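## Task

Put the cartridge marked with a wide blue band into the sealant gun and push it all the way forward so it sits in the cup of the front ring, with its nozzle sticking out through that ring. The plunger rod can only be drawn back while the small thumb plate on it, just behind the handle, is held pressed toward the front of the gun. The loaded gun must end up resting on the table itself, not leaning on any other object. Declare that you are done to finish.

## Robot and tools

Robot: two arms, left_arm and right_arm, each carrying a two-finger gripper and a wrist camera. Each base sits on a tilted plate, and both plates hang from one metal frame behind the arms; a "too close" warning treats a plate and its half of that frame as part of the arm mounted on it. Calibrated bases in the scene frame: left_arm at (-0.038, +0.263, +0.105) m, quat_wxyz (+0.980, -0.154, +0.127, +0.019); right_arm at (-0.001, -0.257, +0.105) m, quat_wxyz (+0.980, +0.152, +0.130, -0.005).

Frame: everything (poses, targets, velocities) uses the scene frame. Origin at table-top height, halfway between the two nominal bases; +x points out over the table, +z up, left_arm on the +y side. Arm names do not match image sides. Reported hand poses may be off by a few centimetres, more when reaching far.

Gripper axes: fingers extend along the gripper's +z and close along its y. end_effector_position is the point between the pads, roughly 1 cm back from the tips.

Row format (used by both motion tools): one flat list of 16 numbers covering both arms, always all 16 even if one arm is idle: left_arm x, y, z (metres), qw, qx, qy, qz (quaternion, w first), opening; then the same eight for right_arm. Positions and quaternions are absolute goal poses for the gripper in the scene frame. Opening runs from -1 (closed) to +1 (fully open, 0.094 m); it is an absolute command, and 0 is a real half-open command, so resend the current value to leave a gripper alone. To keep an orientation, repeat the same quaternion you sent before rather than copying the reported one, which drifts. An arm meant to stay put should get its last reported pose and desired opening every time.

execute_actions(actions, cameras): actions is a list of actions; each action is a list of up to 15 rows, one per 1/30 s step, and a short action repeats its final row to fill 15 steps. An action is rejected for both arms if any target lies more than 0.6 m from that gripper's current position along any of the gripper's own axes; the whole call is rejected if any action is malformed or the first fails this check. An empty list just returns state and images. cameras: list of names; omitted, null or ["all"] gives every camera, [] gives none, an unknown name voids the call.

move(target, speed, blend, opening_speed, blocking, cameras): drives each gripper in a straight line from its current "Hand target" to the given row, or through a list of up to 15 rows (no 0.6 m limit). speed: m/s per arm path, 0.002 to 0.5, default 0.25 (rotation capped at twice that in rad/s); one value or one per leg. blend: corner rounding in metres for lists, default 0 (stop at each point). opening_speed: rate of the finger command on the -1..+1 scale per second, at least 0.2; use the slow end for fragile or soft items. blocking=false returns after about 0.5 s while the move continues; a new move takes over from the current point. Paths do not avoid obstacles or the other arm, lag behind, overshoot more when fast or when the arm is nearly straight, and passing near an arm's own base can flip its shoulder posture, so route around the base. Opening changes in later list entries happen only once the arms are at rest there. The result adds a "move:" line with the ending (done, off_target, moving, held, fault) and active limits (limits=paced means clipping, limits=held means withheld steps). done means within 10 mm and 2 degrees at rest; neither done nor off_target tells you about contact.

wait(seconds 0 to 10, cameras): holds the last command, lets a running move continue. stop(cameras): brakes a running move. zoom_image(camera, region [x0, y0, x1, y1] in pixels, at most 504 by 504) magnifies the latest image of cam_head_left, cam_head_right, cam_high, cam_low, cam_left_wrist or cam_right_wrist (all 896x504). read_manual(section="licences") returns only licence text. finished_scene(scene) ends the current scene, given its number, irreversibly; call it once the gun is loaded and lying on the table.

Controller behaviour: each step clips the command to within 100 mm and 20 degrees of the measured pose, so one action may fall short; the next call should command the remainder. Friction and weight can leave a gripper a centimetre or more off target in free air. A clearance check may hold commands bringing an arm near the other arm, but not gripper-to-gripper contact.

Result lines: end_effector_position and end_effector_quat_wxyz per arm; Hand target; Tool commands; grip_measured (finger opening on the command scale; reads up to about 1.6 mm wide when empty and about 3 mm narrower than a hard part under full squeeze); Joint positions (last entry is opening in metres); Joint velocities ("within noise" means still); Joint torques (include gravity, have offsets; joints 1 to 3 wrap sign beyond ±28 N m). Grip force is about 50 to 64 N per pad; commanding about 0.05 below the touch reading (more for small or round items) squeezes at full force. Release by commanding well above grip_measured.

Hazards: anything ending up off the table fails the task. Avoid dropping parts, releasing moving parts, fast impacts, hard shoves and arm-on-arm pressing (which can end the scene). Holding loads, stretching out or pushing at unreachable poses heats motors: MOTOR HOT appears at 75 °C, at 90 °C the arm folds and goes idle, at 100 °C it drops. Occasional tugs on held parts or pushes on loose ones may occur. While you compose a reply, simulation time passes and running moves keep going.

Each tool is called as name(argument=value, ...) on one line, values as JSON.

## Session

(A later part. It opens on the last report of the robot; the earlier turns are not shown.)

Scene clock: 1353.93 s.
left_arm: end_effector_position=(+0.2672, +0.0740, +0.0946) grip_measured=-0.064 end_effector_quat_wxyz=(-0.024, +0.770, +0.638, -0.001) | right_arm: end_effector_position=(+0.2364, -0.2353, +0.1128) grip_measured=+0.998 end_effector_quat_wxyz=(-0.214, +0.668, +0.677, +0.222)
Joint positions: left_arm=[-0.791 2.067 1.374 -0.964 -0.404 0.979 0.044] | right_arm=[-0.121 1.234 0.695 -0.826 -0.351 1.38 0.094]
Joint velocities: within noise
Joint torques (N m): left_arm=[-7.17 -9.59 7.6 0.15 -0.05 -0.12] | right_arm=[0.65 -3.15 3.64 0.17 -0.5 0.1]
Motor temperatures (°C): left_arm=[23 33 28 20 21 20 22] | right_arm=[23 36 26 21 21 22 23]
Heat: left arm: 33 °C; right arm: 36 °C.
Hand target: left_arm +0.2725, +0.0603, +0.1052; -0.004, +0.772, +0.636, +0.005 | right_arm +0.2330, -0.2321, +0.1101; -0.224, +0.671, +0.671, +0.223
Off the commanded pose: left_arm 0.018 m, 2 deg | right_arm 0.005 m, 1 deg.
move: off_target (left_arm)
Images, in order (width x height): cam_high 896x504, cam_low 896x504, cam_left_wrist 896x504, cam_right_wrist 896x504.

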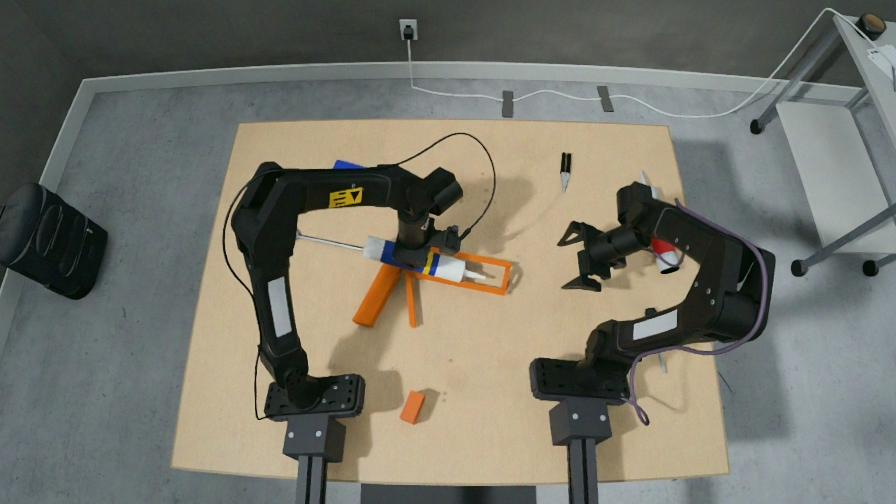

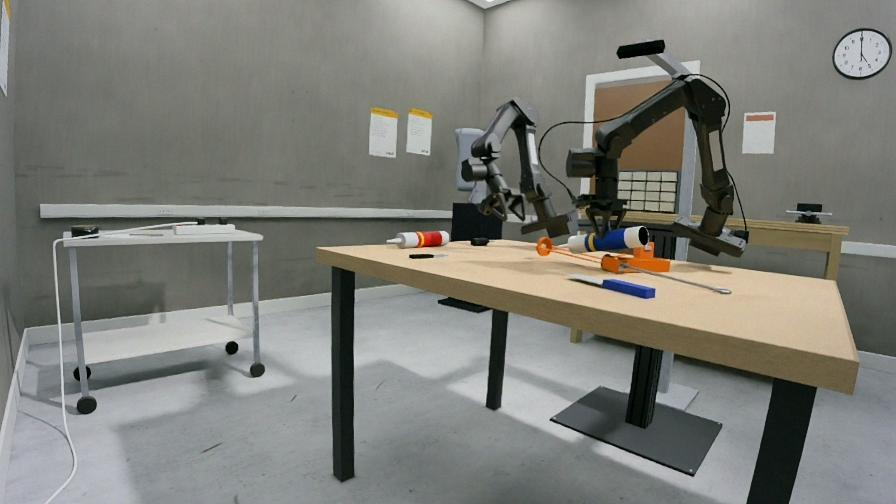

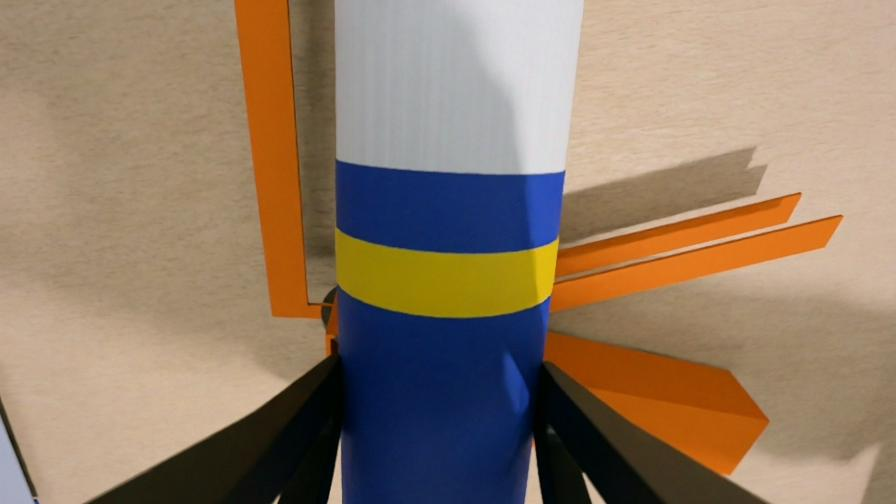

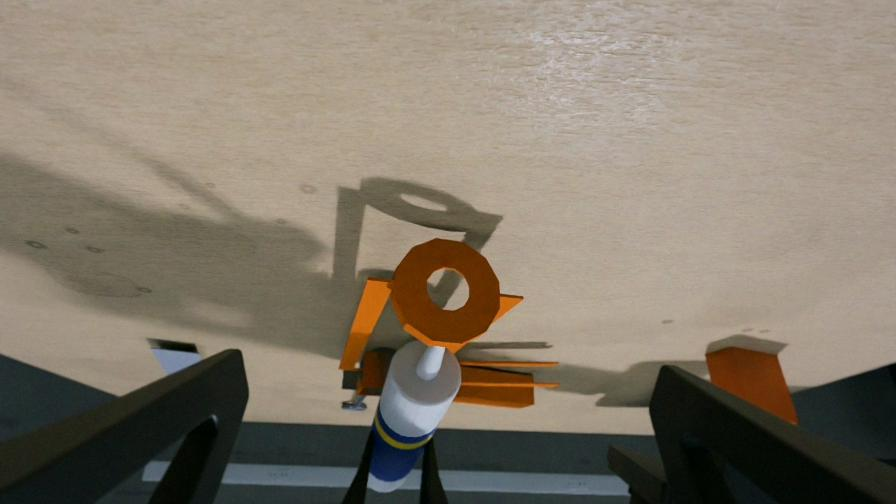

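move(target=[[0.2705,0.032,0.098,0.0139,0.7714,0.636,-0.0168,-0.25, 0.233,-0.232,0.11,-0.2236,0.6708,0.6708,0.2236,1]], speed=[0.08], cameras=["cam_left_wrist","cam_right_wrist"])

zoom_image(camera="cam_right_wrist", region=[320, 210, 560, 400])

Scene clock: 1383.33 s.
left_arm: end_effector_position=(+0.2669, +0.0506, +0.0881) grip_measured=-0.064 end_effector_quat_wxyz=(-0.007, +0.771, +0.637, -0.012) | right_arm: end_effector_position=(+0.2364, -0.2353, +0.1128) grip_measured=+0.998 end_effector_quat_wxyz=(-0.214, +0.668, +0.677, +0.222)
Joint positions: left_arm=[-0.815 2.115 1.4 -0.92 -0.378 0.967 0.044] | right_arm=[-0.121 1.234 0.695 -0.826 -0.351 1.38 0.094]
Joint velocities: within noise
Joint torques (N m): left_arm=[-7.27 -9.47 7.97 0.23 0.18 -0.12] | right_arm=[0.65 -3.15 3.66 0.16 -0.5 0.1]
Motor temperatures (°C): left_arm=[24 36 29 20 21 20 22] | right_arm=[23 36 26 21 21 22 23]
Heat: left arm: 36 °C; right arm: 36 °C.
Hand target: left_arm +0.2699, +0.0324, +0.0983; +0.014, +0.772, +0.636, -0.017 | right_arm +0.2330, -0.2321, +0.1101; -0.224, +0.671, +0.671, +0.223
Off the commanded pose: left_arm 0.021 m, 3 deg | right_arm 0.005 m, 1 deg.
move: off_target (left_arm)
Images, in order (width x height): cam_left_wrist 896x504, cam_right_wrist 896x504.

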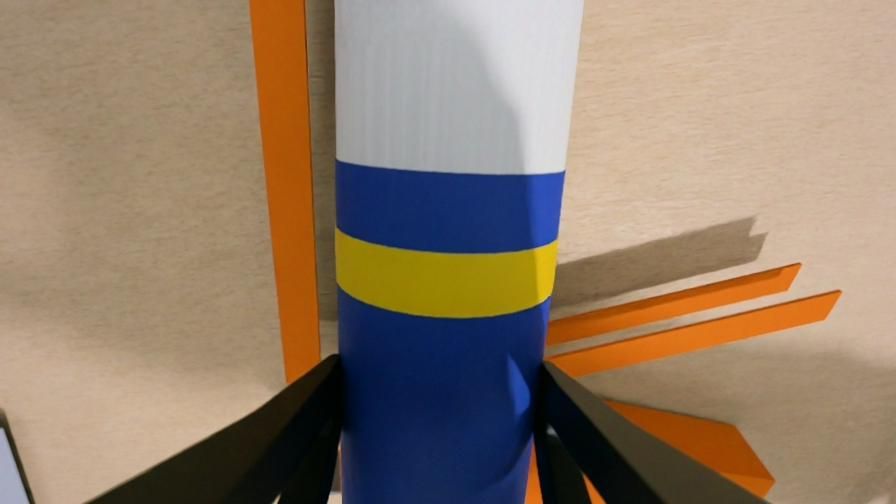

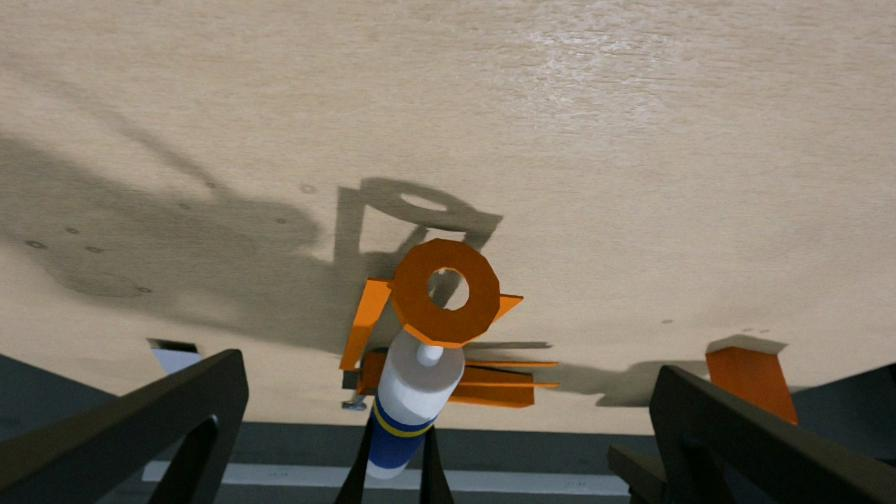

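Scaled by 2.100 from the camera's 896x504 image, which has a finer 1280x720 frame.

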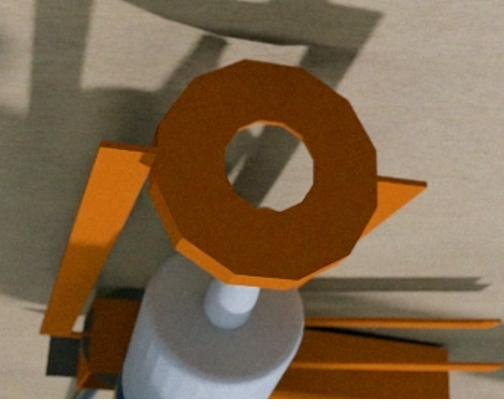

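move(target=[[0.2645,0.003,0.0945,0.0139,0.7714,0.636,-0.0168,-0.25, 0.233,-0.232,0.11,-0.2236,0.6708,0.6708,0.2236,1]], speed=[0.06], cameras=["cam_left_wrist","cam_right_wrist"])

zoom_image(camera="cam_right_wrist", region=[320, 210, 560, 400])

Scene clock: 1396.37 s.
left_arm: end_effector_position=(+0.2640, +0.0188, +0.0843) grip_measured=-0.064 end_effector_quat_wxyz=(+0.000, +0.769, +0.639, -0.013) | right_arm: end_effector_position=(+0.2364, -0.2353, +0.1128) grip_measured=+0.998 end_effector_quat_wxyz=(-0.214, +0.668, +0.677, +0.222)
Joint positions: left_arm=[-0.868 2.2 1.481 -0.92 -0.372 0.912 0.044] | right_arm=[-0.121 1.234 0.695 -0.826 -0.352 1.38 0.094]
Joint velocities: within noise
Joint torques (N m): left_arm=[-7.45 -10.03 8.14 0.12 0.15 -0.13] | right_arm=[0.65 -3.15 3.64 0.17 -0.5 0.1]
Motor temperatures (°C): left_arm=[25 34 30 20 21 20 22] | right_arm=[23 35 26 21 21 22 23]
Heat: left arm: 34 °C; right arm: 35 °C.
Hand target: left_arm +0.2640, +0.0034, +0.0946; +0.014, +0.772, +0.636, -0.017 | right_arm +0.2330, -0.2320, +0.1101; -0.224, +0.671, +0.671, +0.224
Off the commanded pose: left_arm 0.019 m, 2 deg | right_arm 0.005 m, 1 deg.
move: off_target (left_arm)
Images, in order (width x height): cam_left_wrist 896x504, cam_right_wrist 896x504.

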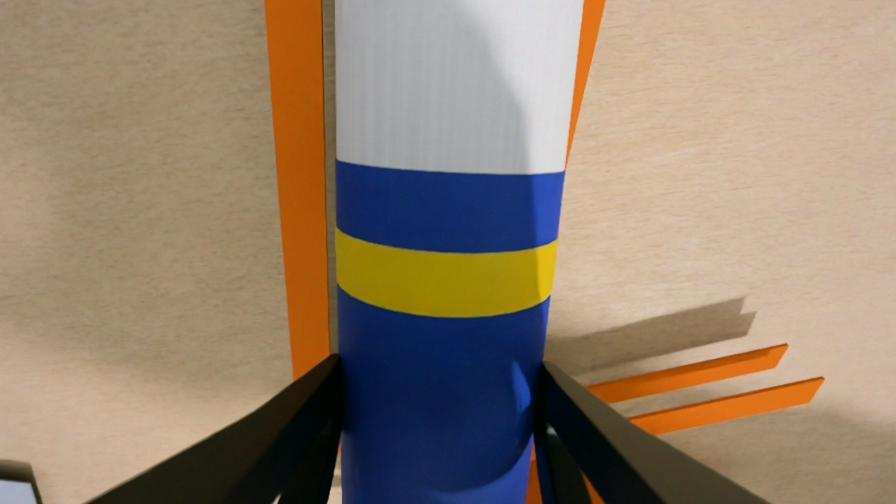

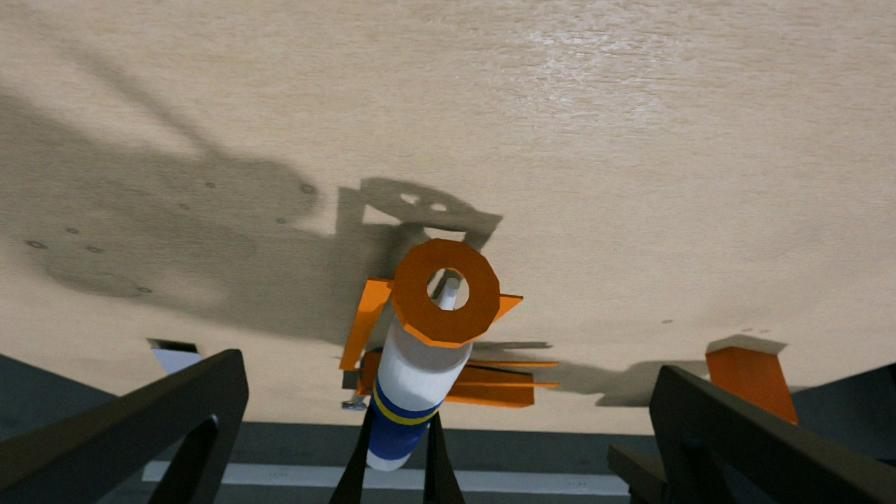

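Scaled by 2.100 from the camera's 896x504 image, which has a finer 1280x720 frame.

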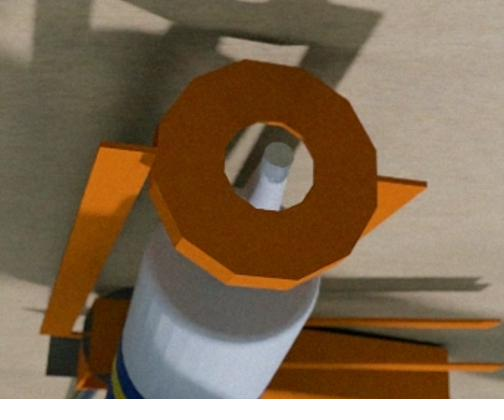

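move(target=[[0.2612,-0.021,0.0925,0.0139,0.7714,0.636,-0.0168,-0.25, 0.233,-0.232,0.11,-0.2236,0.6708,0.6708,0.2236,1]], speed=[0.06], cameras=["cam_left_wrist","cam_right_wrist","cam_low"])

zoom_image(camera="cam_right_wrist", region=[320, 210, 560, 400])

zoom_image(camera="cam_low", region=[500, 200, 700, 300])

Scene clock: 1407.10 s.
left_arm: end_effector_position=(+0.2626, -0.0055, +0.0818) grip_measured=-0.064 end_effector_quat_wxyz=(+0.002, +0.768, +0.640, -0.012) | right_arm: end_effector_position=(+0.2364, -0.2353, +0.1128) grip_measured=+0.998 end_effector_quat_wxyz=(-0.214, +0.668, +0.677, +0.222)
Joint positions: left_arm=[-0.904 2.276 1.566 -0.94 -0.371 0.871 0.044] | right_arm=[-0.121 1.234 0.695 -0.826 -0.352 1.38 0.094]
Joint velocities: within noise
Joint torques (N m): left_arm=[-7.68 -10.55 8.27 0.07 0.15 -0.13] | right_arm=[0.65 -3.15 3.66 0.17 -0.49 0.11]
Motor temperatures (°C): left_arm=[25 34 30 20 21 20 22] | right_arm=[23 35 26 21 21 22 23]
Heat: left arm: 34 °C; right arm: 35 °C.
Hand target: left_arm +0.2609, -0.0205, +0.0924; +0.014, +0.771, +0.636, -0.017 | right_arm +0.2330, -0.2320, +0.1101; -0.224, +0.671, +0.671, +0.224
Off the commanded pose: left_arm 0.019 m, 2 deg | right_arm 0.005 m, 1 deg.
move: off_target (left_arm)
Images, in order (width x height): cam_low 896x504, cam_left_wrist 896x504, cam_right_wrist 896x504.

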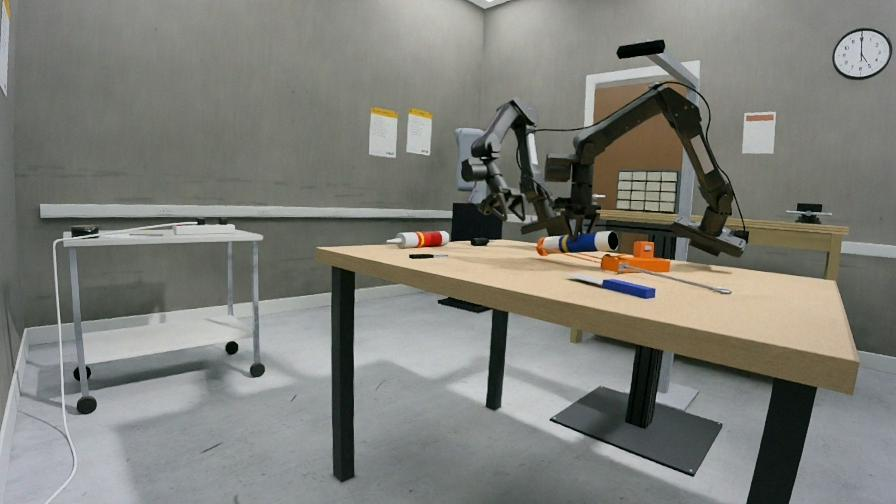

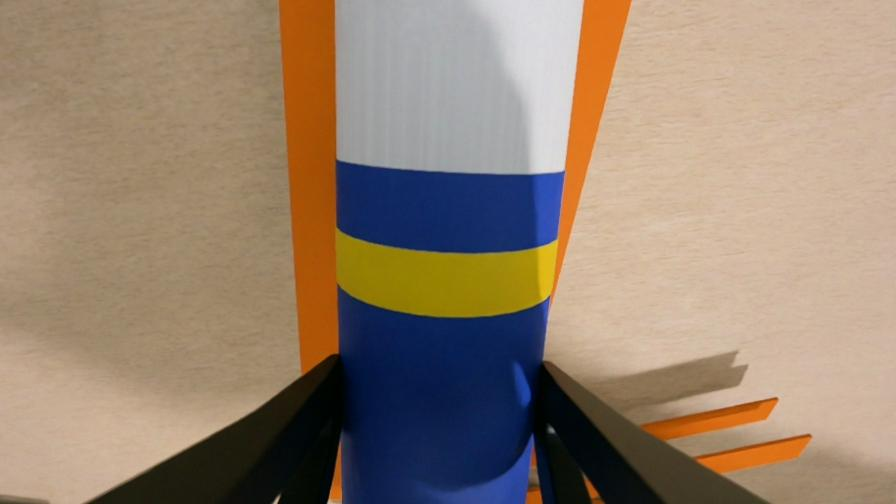

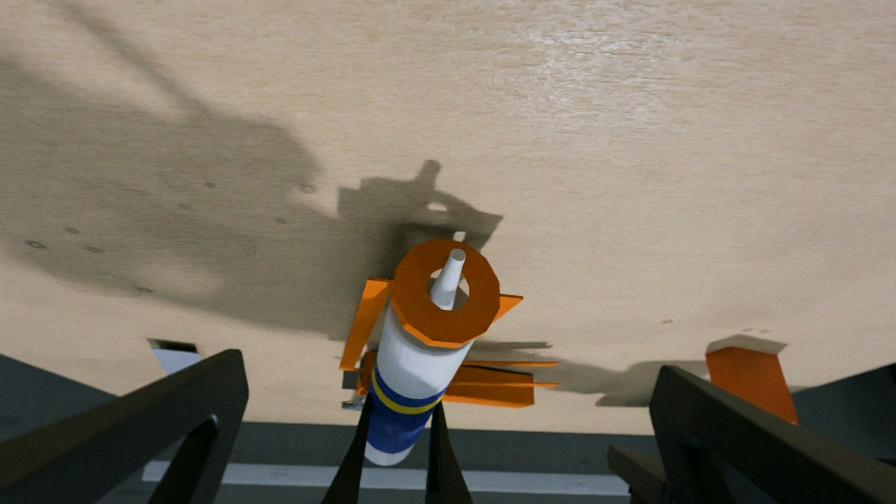

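Scaled by 2.100 from the camera's 896x504 image, which has a finer 1280x720 frame.

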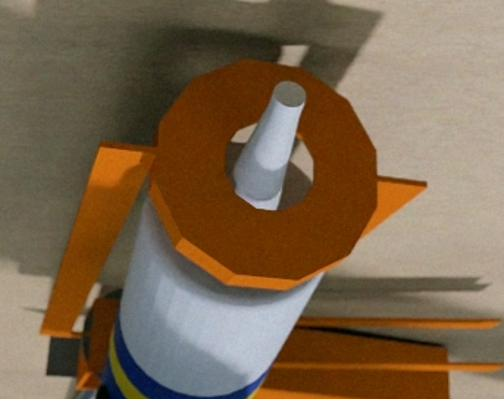

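Scaled by 2.520 from the camera's 896x504 image, which has a finer 1280x720 frame.

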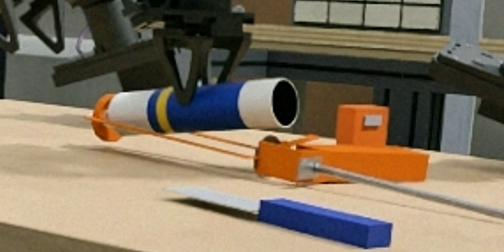

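move(target=[[0.259,-0.024,0.078,0.0340,0.7841,0.6182,-0.0432,-0.25, 0.233,-0.232,0.11,-0.2236,0.6708,0.6708,0.2236,1]], speed=[0.04], cameras=["cam_left_wrist","cam_right_wrist","cam_low"])

zoom_image(camera="cam_right_wrist", region=[320, 210, 560, 400])

zoom_image(camera="cam_low", region=[500, 200, 700, 300])

Scene clock: 1449.17 s.
left_arm: end_effector_position=(+0.2616, -0.0139, +0.0762) grip_measured=-0.064 end_effector_quat_wxyz=(+0.019, +0.782, +0.623, -0.023) | right_arm: end_effector_position=(+0.2364, -0.2353, +0.1128) grip_measured=+0.998 end_effector_quat_wxyz=(-0.214, +0.668, +0.677, +0.222)
Joint positions: left_arm=[-0.904 2.276 1.539 -0.877 -0.348 0.929 0.044] | right_arm=[-0.121 1.234 0.695 -0.826 -0.352 1.38 0.094]
Joint velocities: within noise
Joint torques (N m): left_arm=[-5.26 -11.7 4.56 0.57 0.46 0.17] | right_arm=[0.66 -3.15 3.66 0.17 -0.5 0.11]
Motor temperatures (°C): left_arm=[25 38 28 20 21 20 22] | right_arm=[23 35 26 21 21 22 23]
Heat: left arm: 38 °C; right arm: 35 °C.
Hand target: left_arm +0.2590, -0.0239, +0.0783; +0.034, +0.784, +0.618, -0.043 | right_arm +0.2330, -0.2320, +0.1101; -0.224, +0.671, +0.671, +0.224
Off the commanded pose: left_arm 0.011 m, 3 deg | right_arm 0.005 m, 1 deg.
move: off_target (left_arm)
Images, in order (width x height): cam_low 896x504, cam_left_wrist 896x504, cam_right_wrist 896x504.

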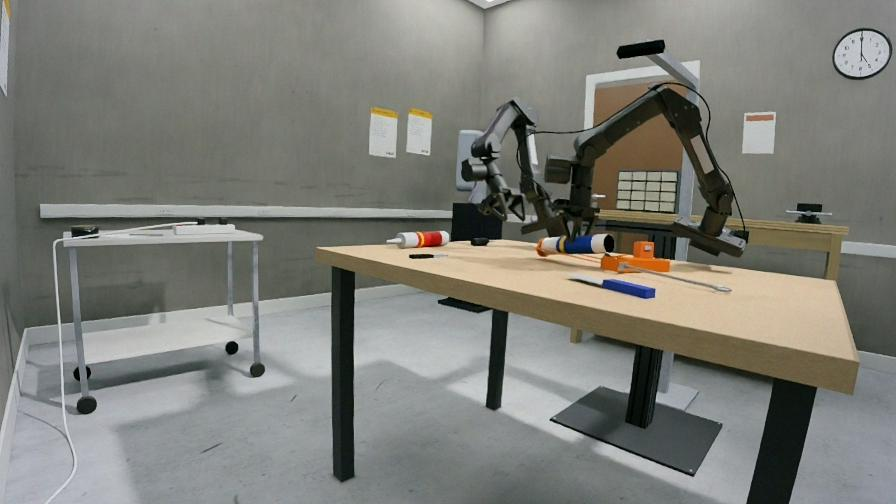

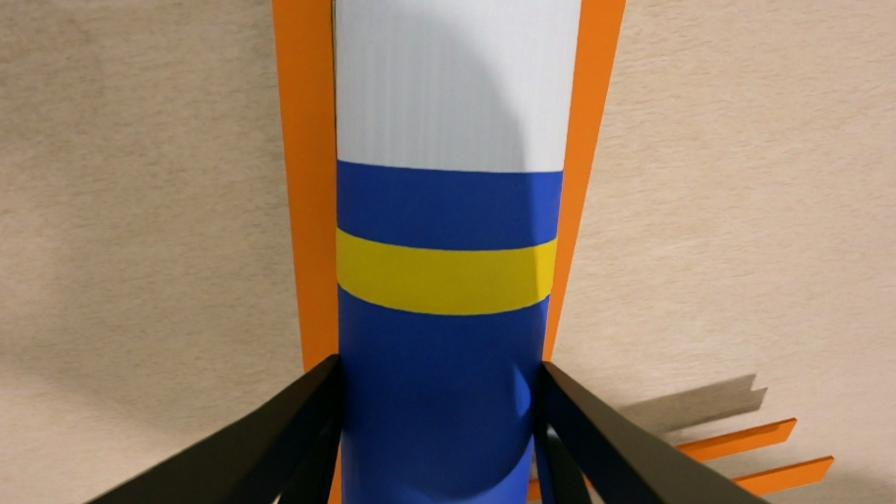

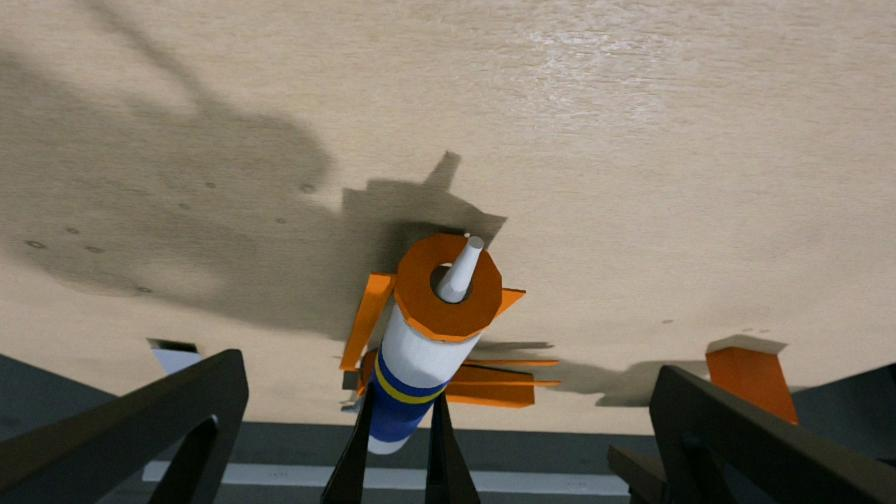

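Scaled by 2.100 from the camera's 896x504 image, which has a finer 1280x720 frame.

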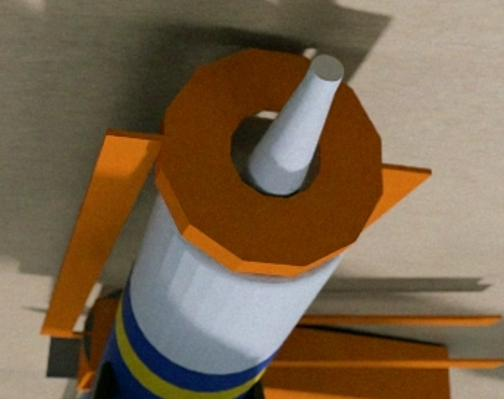

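Scaled by 2.520 from the camera's 896x504 image, which has a finer 1280x720 frame.

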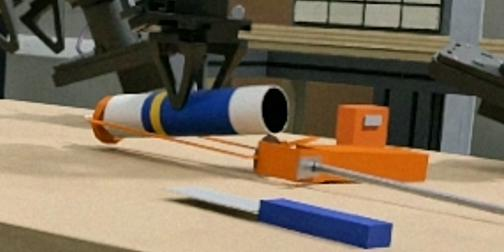

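move(target=[[0.259,-0.023,0.067,0.0340,0.7841,0.6182,-0.0432,-0.25, 0.233,-0.232,0.11,-0.2236,0.6708,0.6708,0.2236,1]], speed=[0.04], cameras=["cam_left_wrist","cam_right_wrist","cam_low"])

zoom_image(camera="cam_right_wrist", region=[320, 210, 560, 400])

zoom_image(camera="cam_low", region=[500, 200, 700, 300])

Scene clock: 1467.27 s.
left_arm: end_effector_position=(+0.2635, -0.0228, +0.0726) grip_measured=-0.247 end_effector_quat_wxyz=(+0.038, +0.781, +0.623, -0.035) | right_arm: end_effector_position=(+0.2364, -0.2353, +0.1128) grip_measured=+0.998 end_effector_quat_wxyz=(-0.214, +0.668, +0.677, +0.222)
Joint positions: left_arm=[-0.899 2.276 1.521 -0.817 -0.323 0.945 0.035] | right_arm=[-0.121 1.234 0.695 -0.826 -0.352 1.38 0.094]
Joint velocities: within noise
Joint torques (N m): left_arm=[-4.55 -10.71 4.23 0.43 0.23 0.13] | right_arm=[0.65 -3.15 3.64 0.16 -0.5 0.1]
Motor temperatures (°C): left_arm=[25 39 27 20 21 20 22] | right_arm=[23 35 26 21 21 22 23]
Heat: left arm: 39 °C; right arm: 35 °C.
Hand target: left_arm +0.2590, -0.0229, +0.0670; +0.034, +0.784, +0.618, -0.043 | right_arm +0.2330, -0.2320, +0.1101; -0.224, +0.671, +0.671, +0.223
Off the commanded pose: left_arm 0.007 m, 1 deg | right_arm 0.005 m, 1 deg.
move: done
Images, in order (width x height): cam_low 896x504, cam_left_wrist 896x504, cam_right_wrist 896x504.

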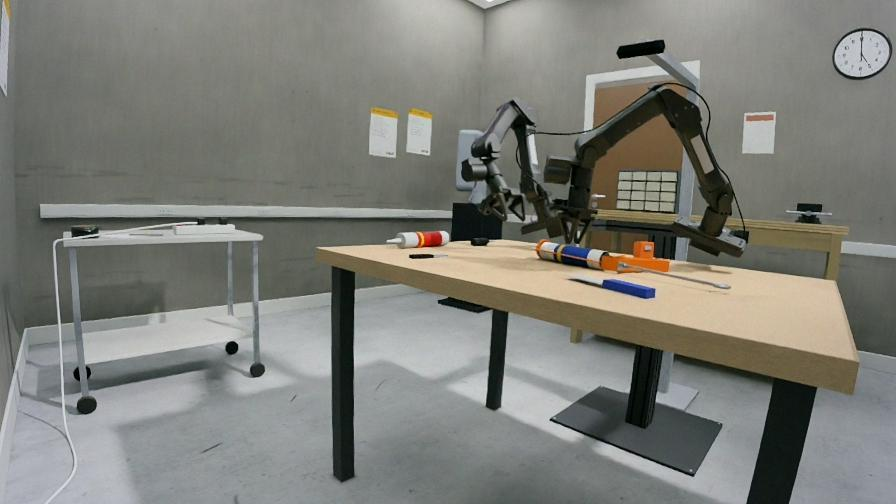

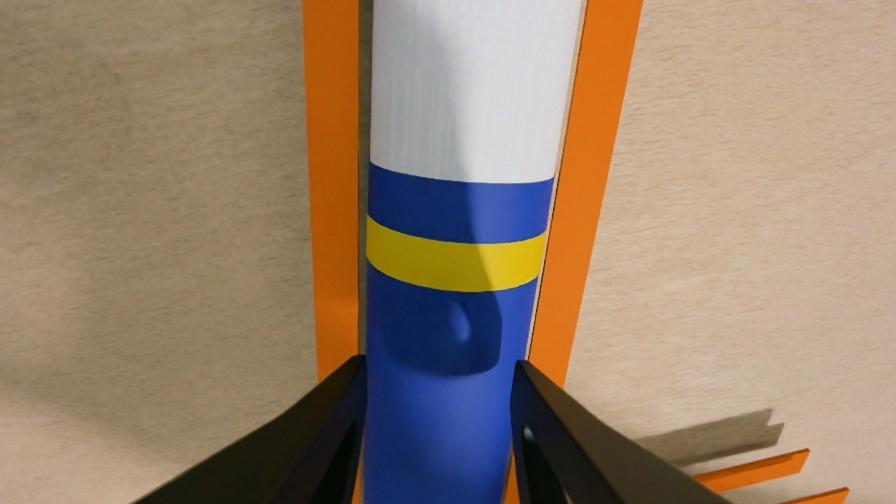

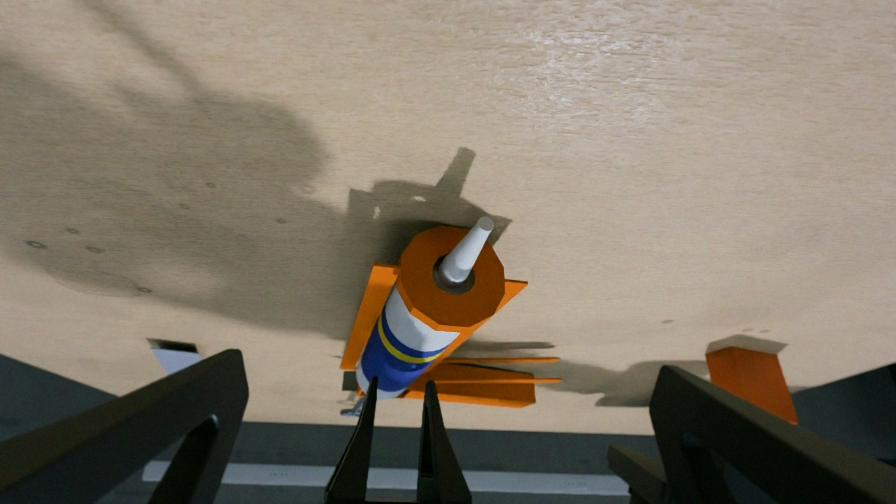

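Scaled by 2.100 from the camera's 896x504 image, which has a finer 1280x720 frame.

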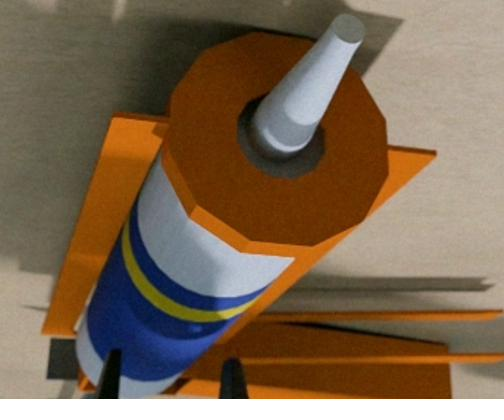

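Scaled by 2.520 from the camera's 896x504 image, which has a finer 1280x720 frame.

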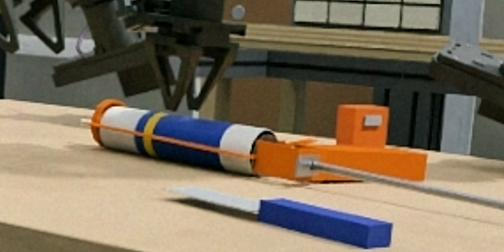

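move(target=[[0.259,-0.021,0.080,0.0340,0.7841,0.6182,-0.0432,0.3, 0.233,-0.232,0.11,-0.2236,0.6708,0.6708,0.2236,1],[0.259,0.0,0.16,0.0340,0.7841,0.6182,-0.0432,1, 0.233,-0.232,0.11,-0.2236,0.6708,0.6708,0.2236,1]], speed=[0.06,0.12])

zoom_image(camera="cam_right_wrist", region=[320, 210, 560, 400])

zoom_image(camera="cam_low", region=[500, 200, 700, 300])

Scene clock: 1475.60 s.
left_arm: end_effector_position=(+0.2591, +0.0073, +0.1428) grip_measured=+0.997 end_effector_quat_wxyz=(+0.015, +0.786, +0.617, -0.035) | right_arm: end_effector_position=(+0.2364, -0.2353, +0.1128) grip_measured=+0.998 end_effector_quat_wxyz=(-0.214, +0.668, +0.677, +0.222)
Joint positions: left_arm=[-0.931 2.139 1.604 -1.097 -0.322 0.911 0.094] | right_arm=[-0.121 1.234 0.695 -0.826 -0.352 1.38 0.094]
Joint velocities: within noise
Joint torques (N m): left_arm=[-6.43 -12.66 6.99 0.16 0.24 -0.11] | right_arm=[0.65 -3.17 3.64 0.17 -0.5 0.1]
Motor temperatures (°C): left_arm=[24 39 27 20 21 20 22] | right_arm=[23 35 26 21 21 22 23]
Heat: left arm: 39 °C; right arm: 35 °C.
Hand target: left_arm +0.2588, +0.0003, +0.1597; +0.034, +0.784, +0.618, -0.043 | right_arm +0.2330, -0.2321, +0.1101; -0.224, +0.671, +0.671, +0.223
Off the commanded pose: left_arm 0.019 m, 2 deg | right_arm 0.005 m, 1 deg.
move: off_target (left_arm); target 2's new opening was sent with left_arm's hand 0.019 m and 2 deg from that target

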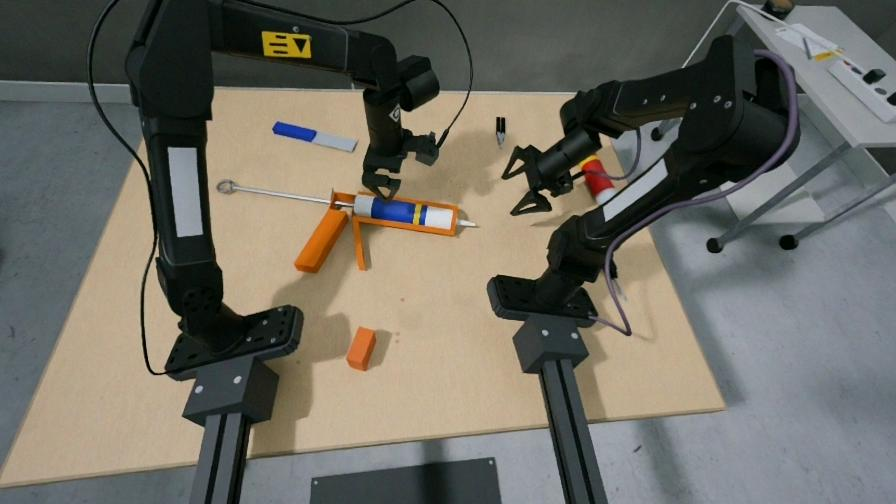

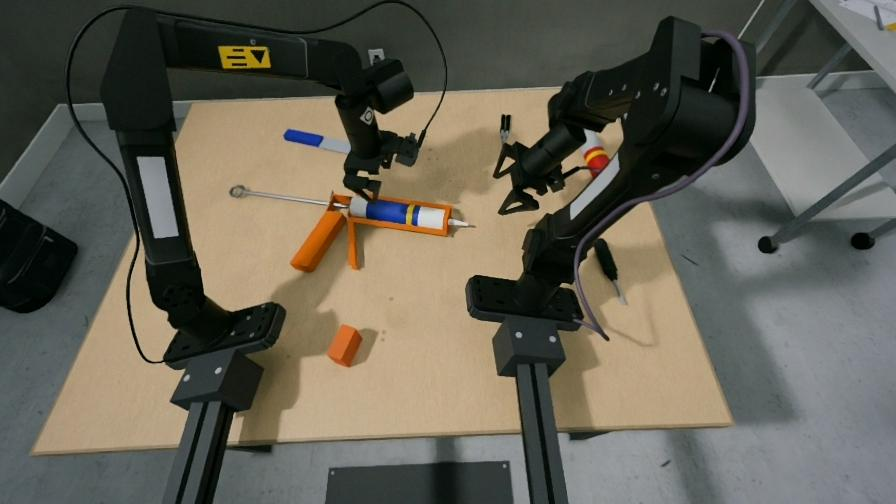

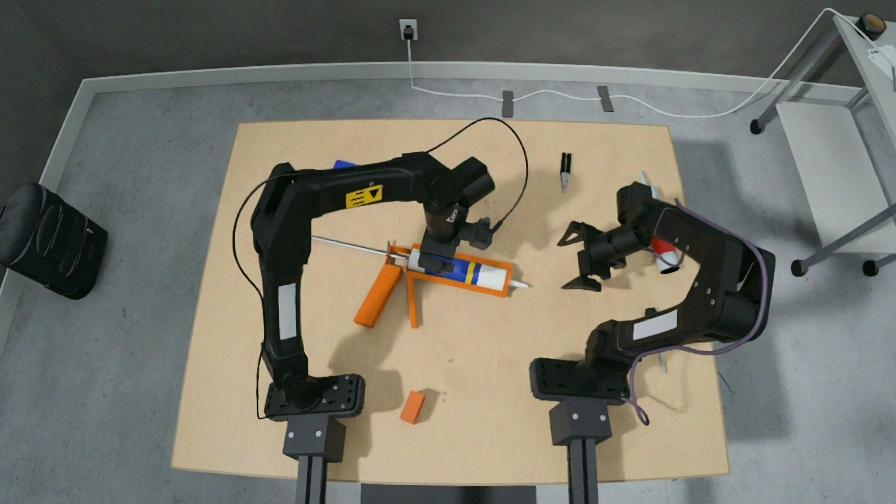

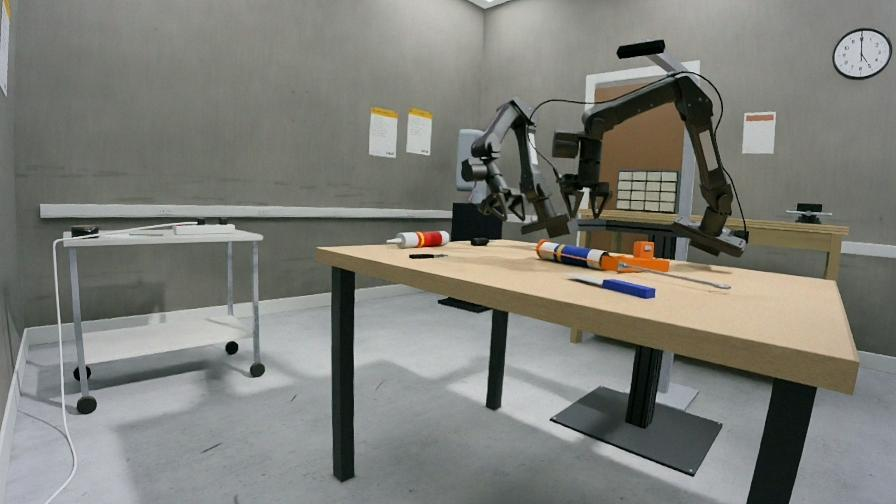

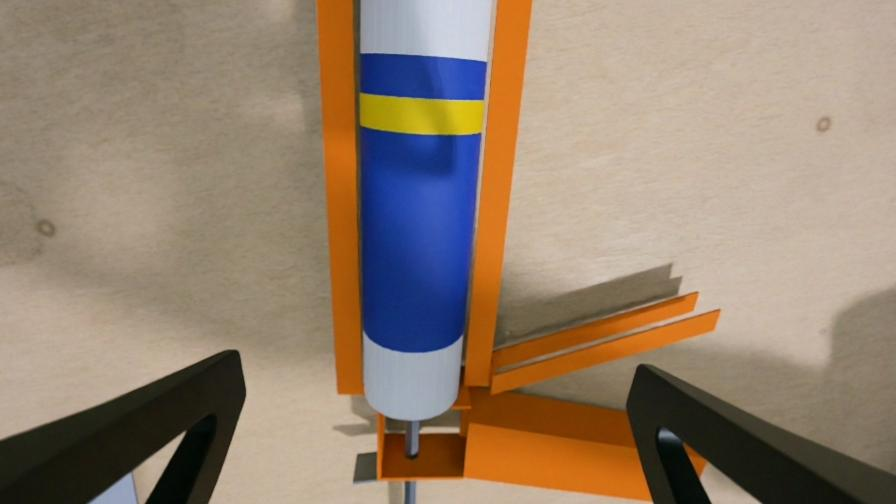

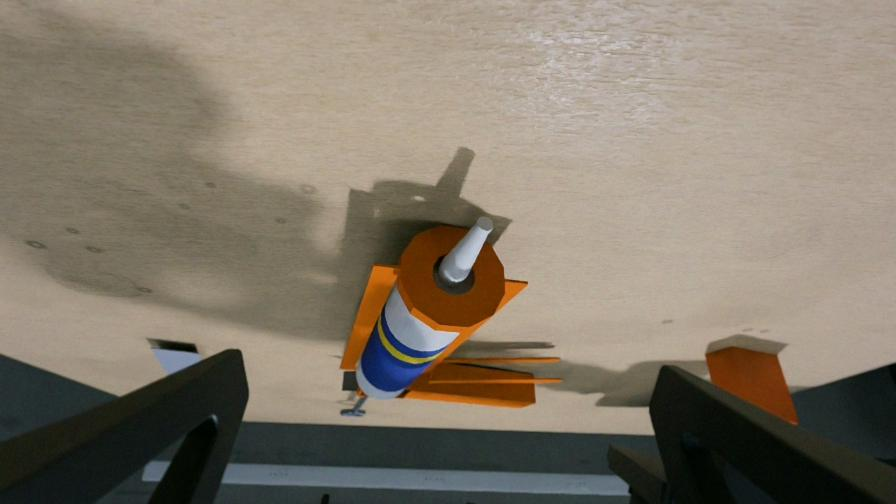

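Scaled by 2.100 from the camera's 896x504 image, which has a finer 1280x720 frame.

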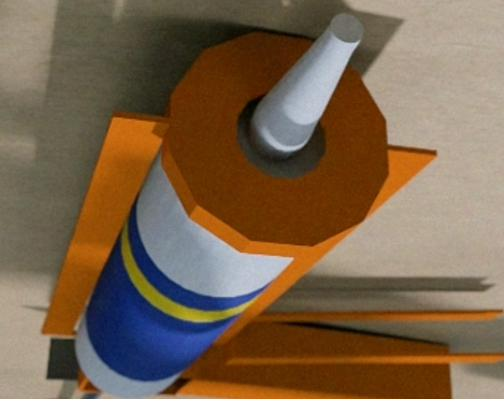

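Scaled by 2.520 from the camera's 896x504 image, which has a finer 1280x720 frame.

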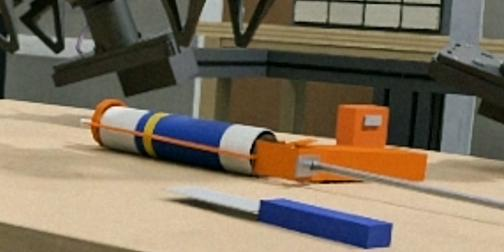

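move(target=[[0.27,0.13,0.22,0,0.5,0.866,0,1, 0.233,-0.232,0.11,-0.2236,0.6708,0.6708,0.2236,1],[0.31,0.30,0.22,-0.08,0,0.997,0,1, 0.233,-0.232,0.11,-0.2236,0.6708,0.6708,0.2236,1],[0.360,0.44,0.11,-0.2025,-0.6013,0.7559,-0.1611,0.15, 0.233,-0.232,0.11,-0.2236,0.6708,0.6708,0.2236,1]], speed=[0.25,0.3,0.3], cameras=["cam_left_wrist","cam_right_wrist","cam_high"])

Scene clock: 1512.67 s.
left_arm: end_effector_position=(+0.3552, +0.4400, +0.1181) grip_measured=+0.153 end_effector_quat_wxyz=(-0.197, -0.596, +0.762, -0.157) | right_arm: end_effector_position=(+0.2364, -0.2353, +0.1128) grip_measured=+0.998 end_effector_quat_wxyz=(-0.214, +0.668, +0.677, +0.222)
Joint positions: left_arm=[0.437 2.065 2.048 -1.526 0.217 -0.812 0.054] | right_arm=[-0.121 1.234 0.695 -0.826 -0.352 1.38 0.094]
Joint velocities: within noise
Joint torques (N m): left_arm=[-1.74 -10.77 7.01 -0.31 0.36 -0.12] | right_arm=[0.64 -3.15 3.66 0.17 -0.5 0.1]
Motor temperatures (°C): left_arm=[24 36 29 20 21 20 21] | right_arm=[22 34 26 21 21 22 23]
Heat: left arm: 36 °C; right arm: 34 °C.
Hand target: left_arm +0.3598, +0.4399, +0.1101; -0.202, -0.601, +0.756, -0.161 | right_arm +0.2330, -0.2321, +0.1101; -0.224, +0.671, +0.671, +0.223
Off the commanded pose: left_arm 0.009 m, 1 deg | right_arm 0.005 m, 1 deg.
move: done
Images, in order (width x height): cam_high 896x504, cam_left_wrist 896x504, cam_right_wrist 896x504.

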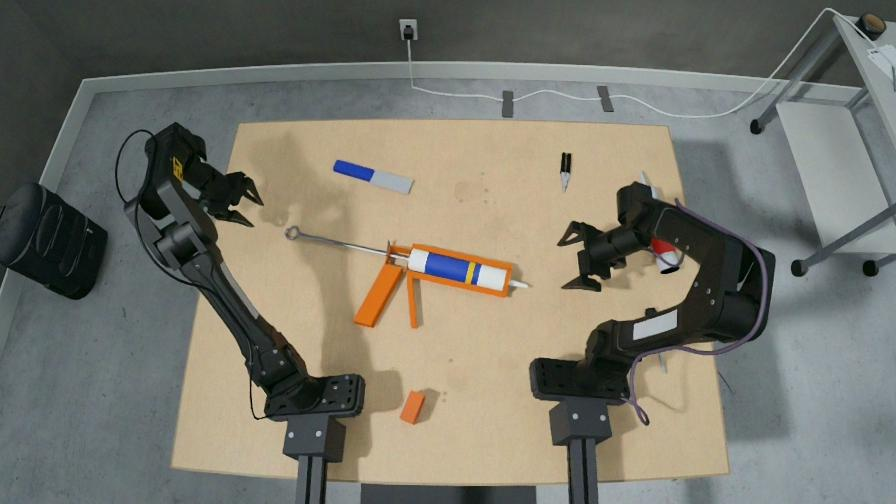

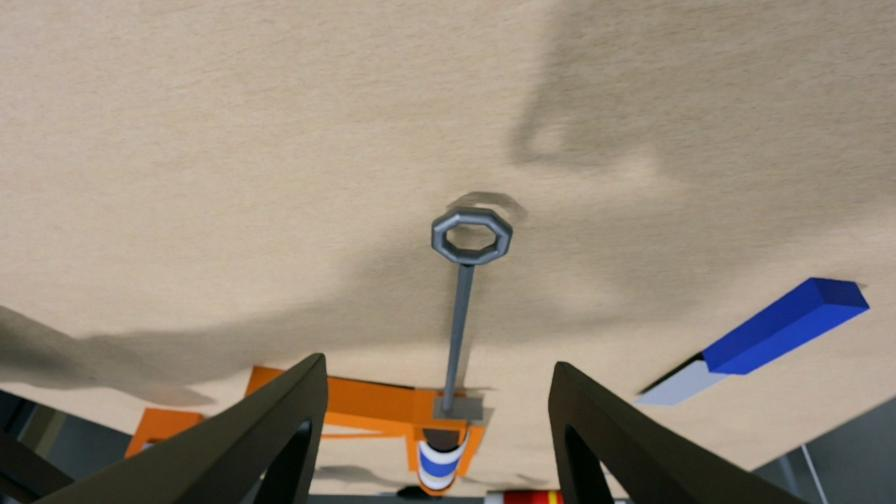

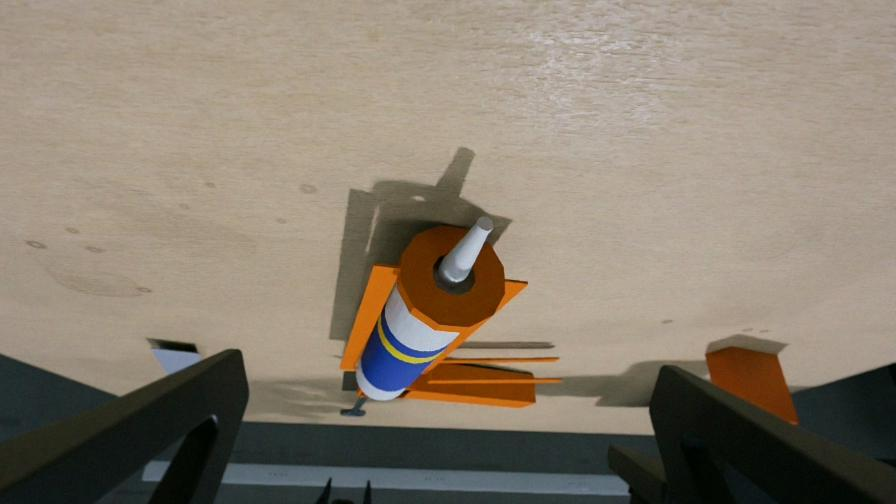

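move(target=[[0.361,0.403,0.052,-0.2025,-0.6013,0.7559,-0.1611,0.1, 0.233,-0.232,0.11,-0.2236,0.6708,0.6708,0.2236,1]], speed=[0.12], cameras=["cam_left_wrist"])

Scene clock: 1524.53 s.
left_arm: end_effector_position=(+0.3631, +0.4142, +0.0652) grip_measured=+0.102 end_effector_quat_wxyz=(-0.184, -0.603, +0.760, -0.160) | right_arm: end_effector_position=(+0.2364, -0.2353, +0.1128) grip_measured=+0.998 end_effector_quat_wxyz=(-0.214, +0.668, +0.677, +0.222)
Joint positions: left_arm=[0.394 2.071 1.836 -1.269 0.217 -0.869 0.052] | right_arm=[-0.121 1.234 0.695 -0.826 -0.352 1.38 0.094]
Joint velocities: within noise
Joint torques (N m): left_arm=[-3.23 -10.71 3.85 -0.16 0.34 -0.12] | right_arm=[0.66 -3.15 3.66 0.17 -0.49 0.1]
Motor temperatures (°C): left_arm=[24 35 28 20 21 20 21] | right_arm=[22 34 25 21 21 22 23]
Heat: left arm: 35 °C; right arm: 34 °C.
Hand target: left_arm +0.3605, +0.4030, +0.0525; -0.203, -0.601, +0.756, -0.161 | right_arm +0.2330, -0.2321, +0.1101; -0.224, +0.671, +0.671, +0.223
Off the commanded pose: left_arm 0.017 m, 2 deg | right_arm 0.005 m, 1 deg.
move: off_target (left_arm)
Images, in order (width x height): cam_left_wrist 896x504.

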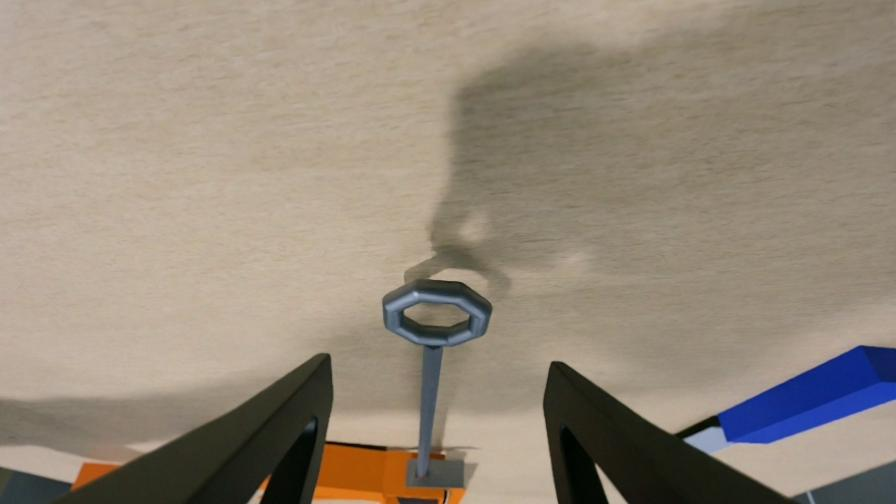

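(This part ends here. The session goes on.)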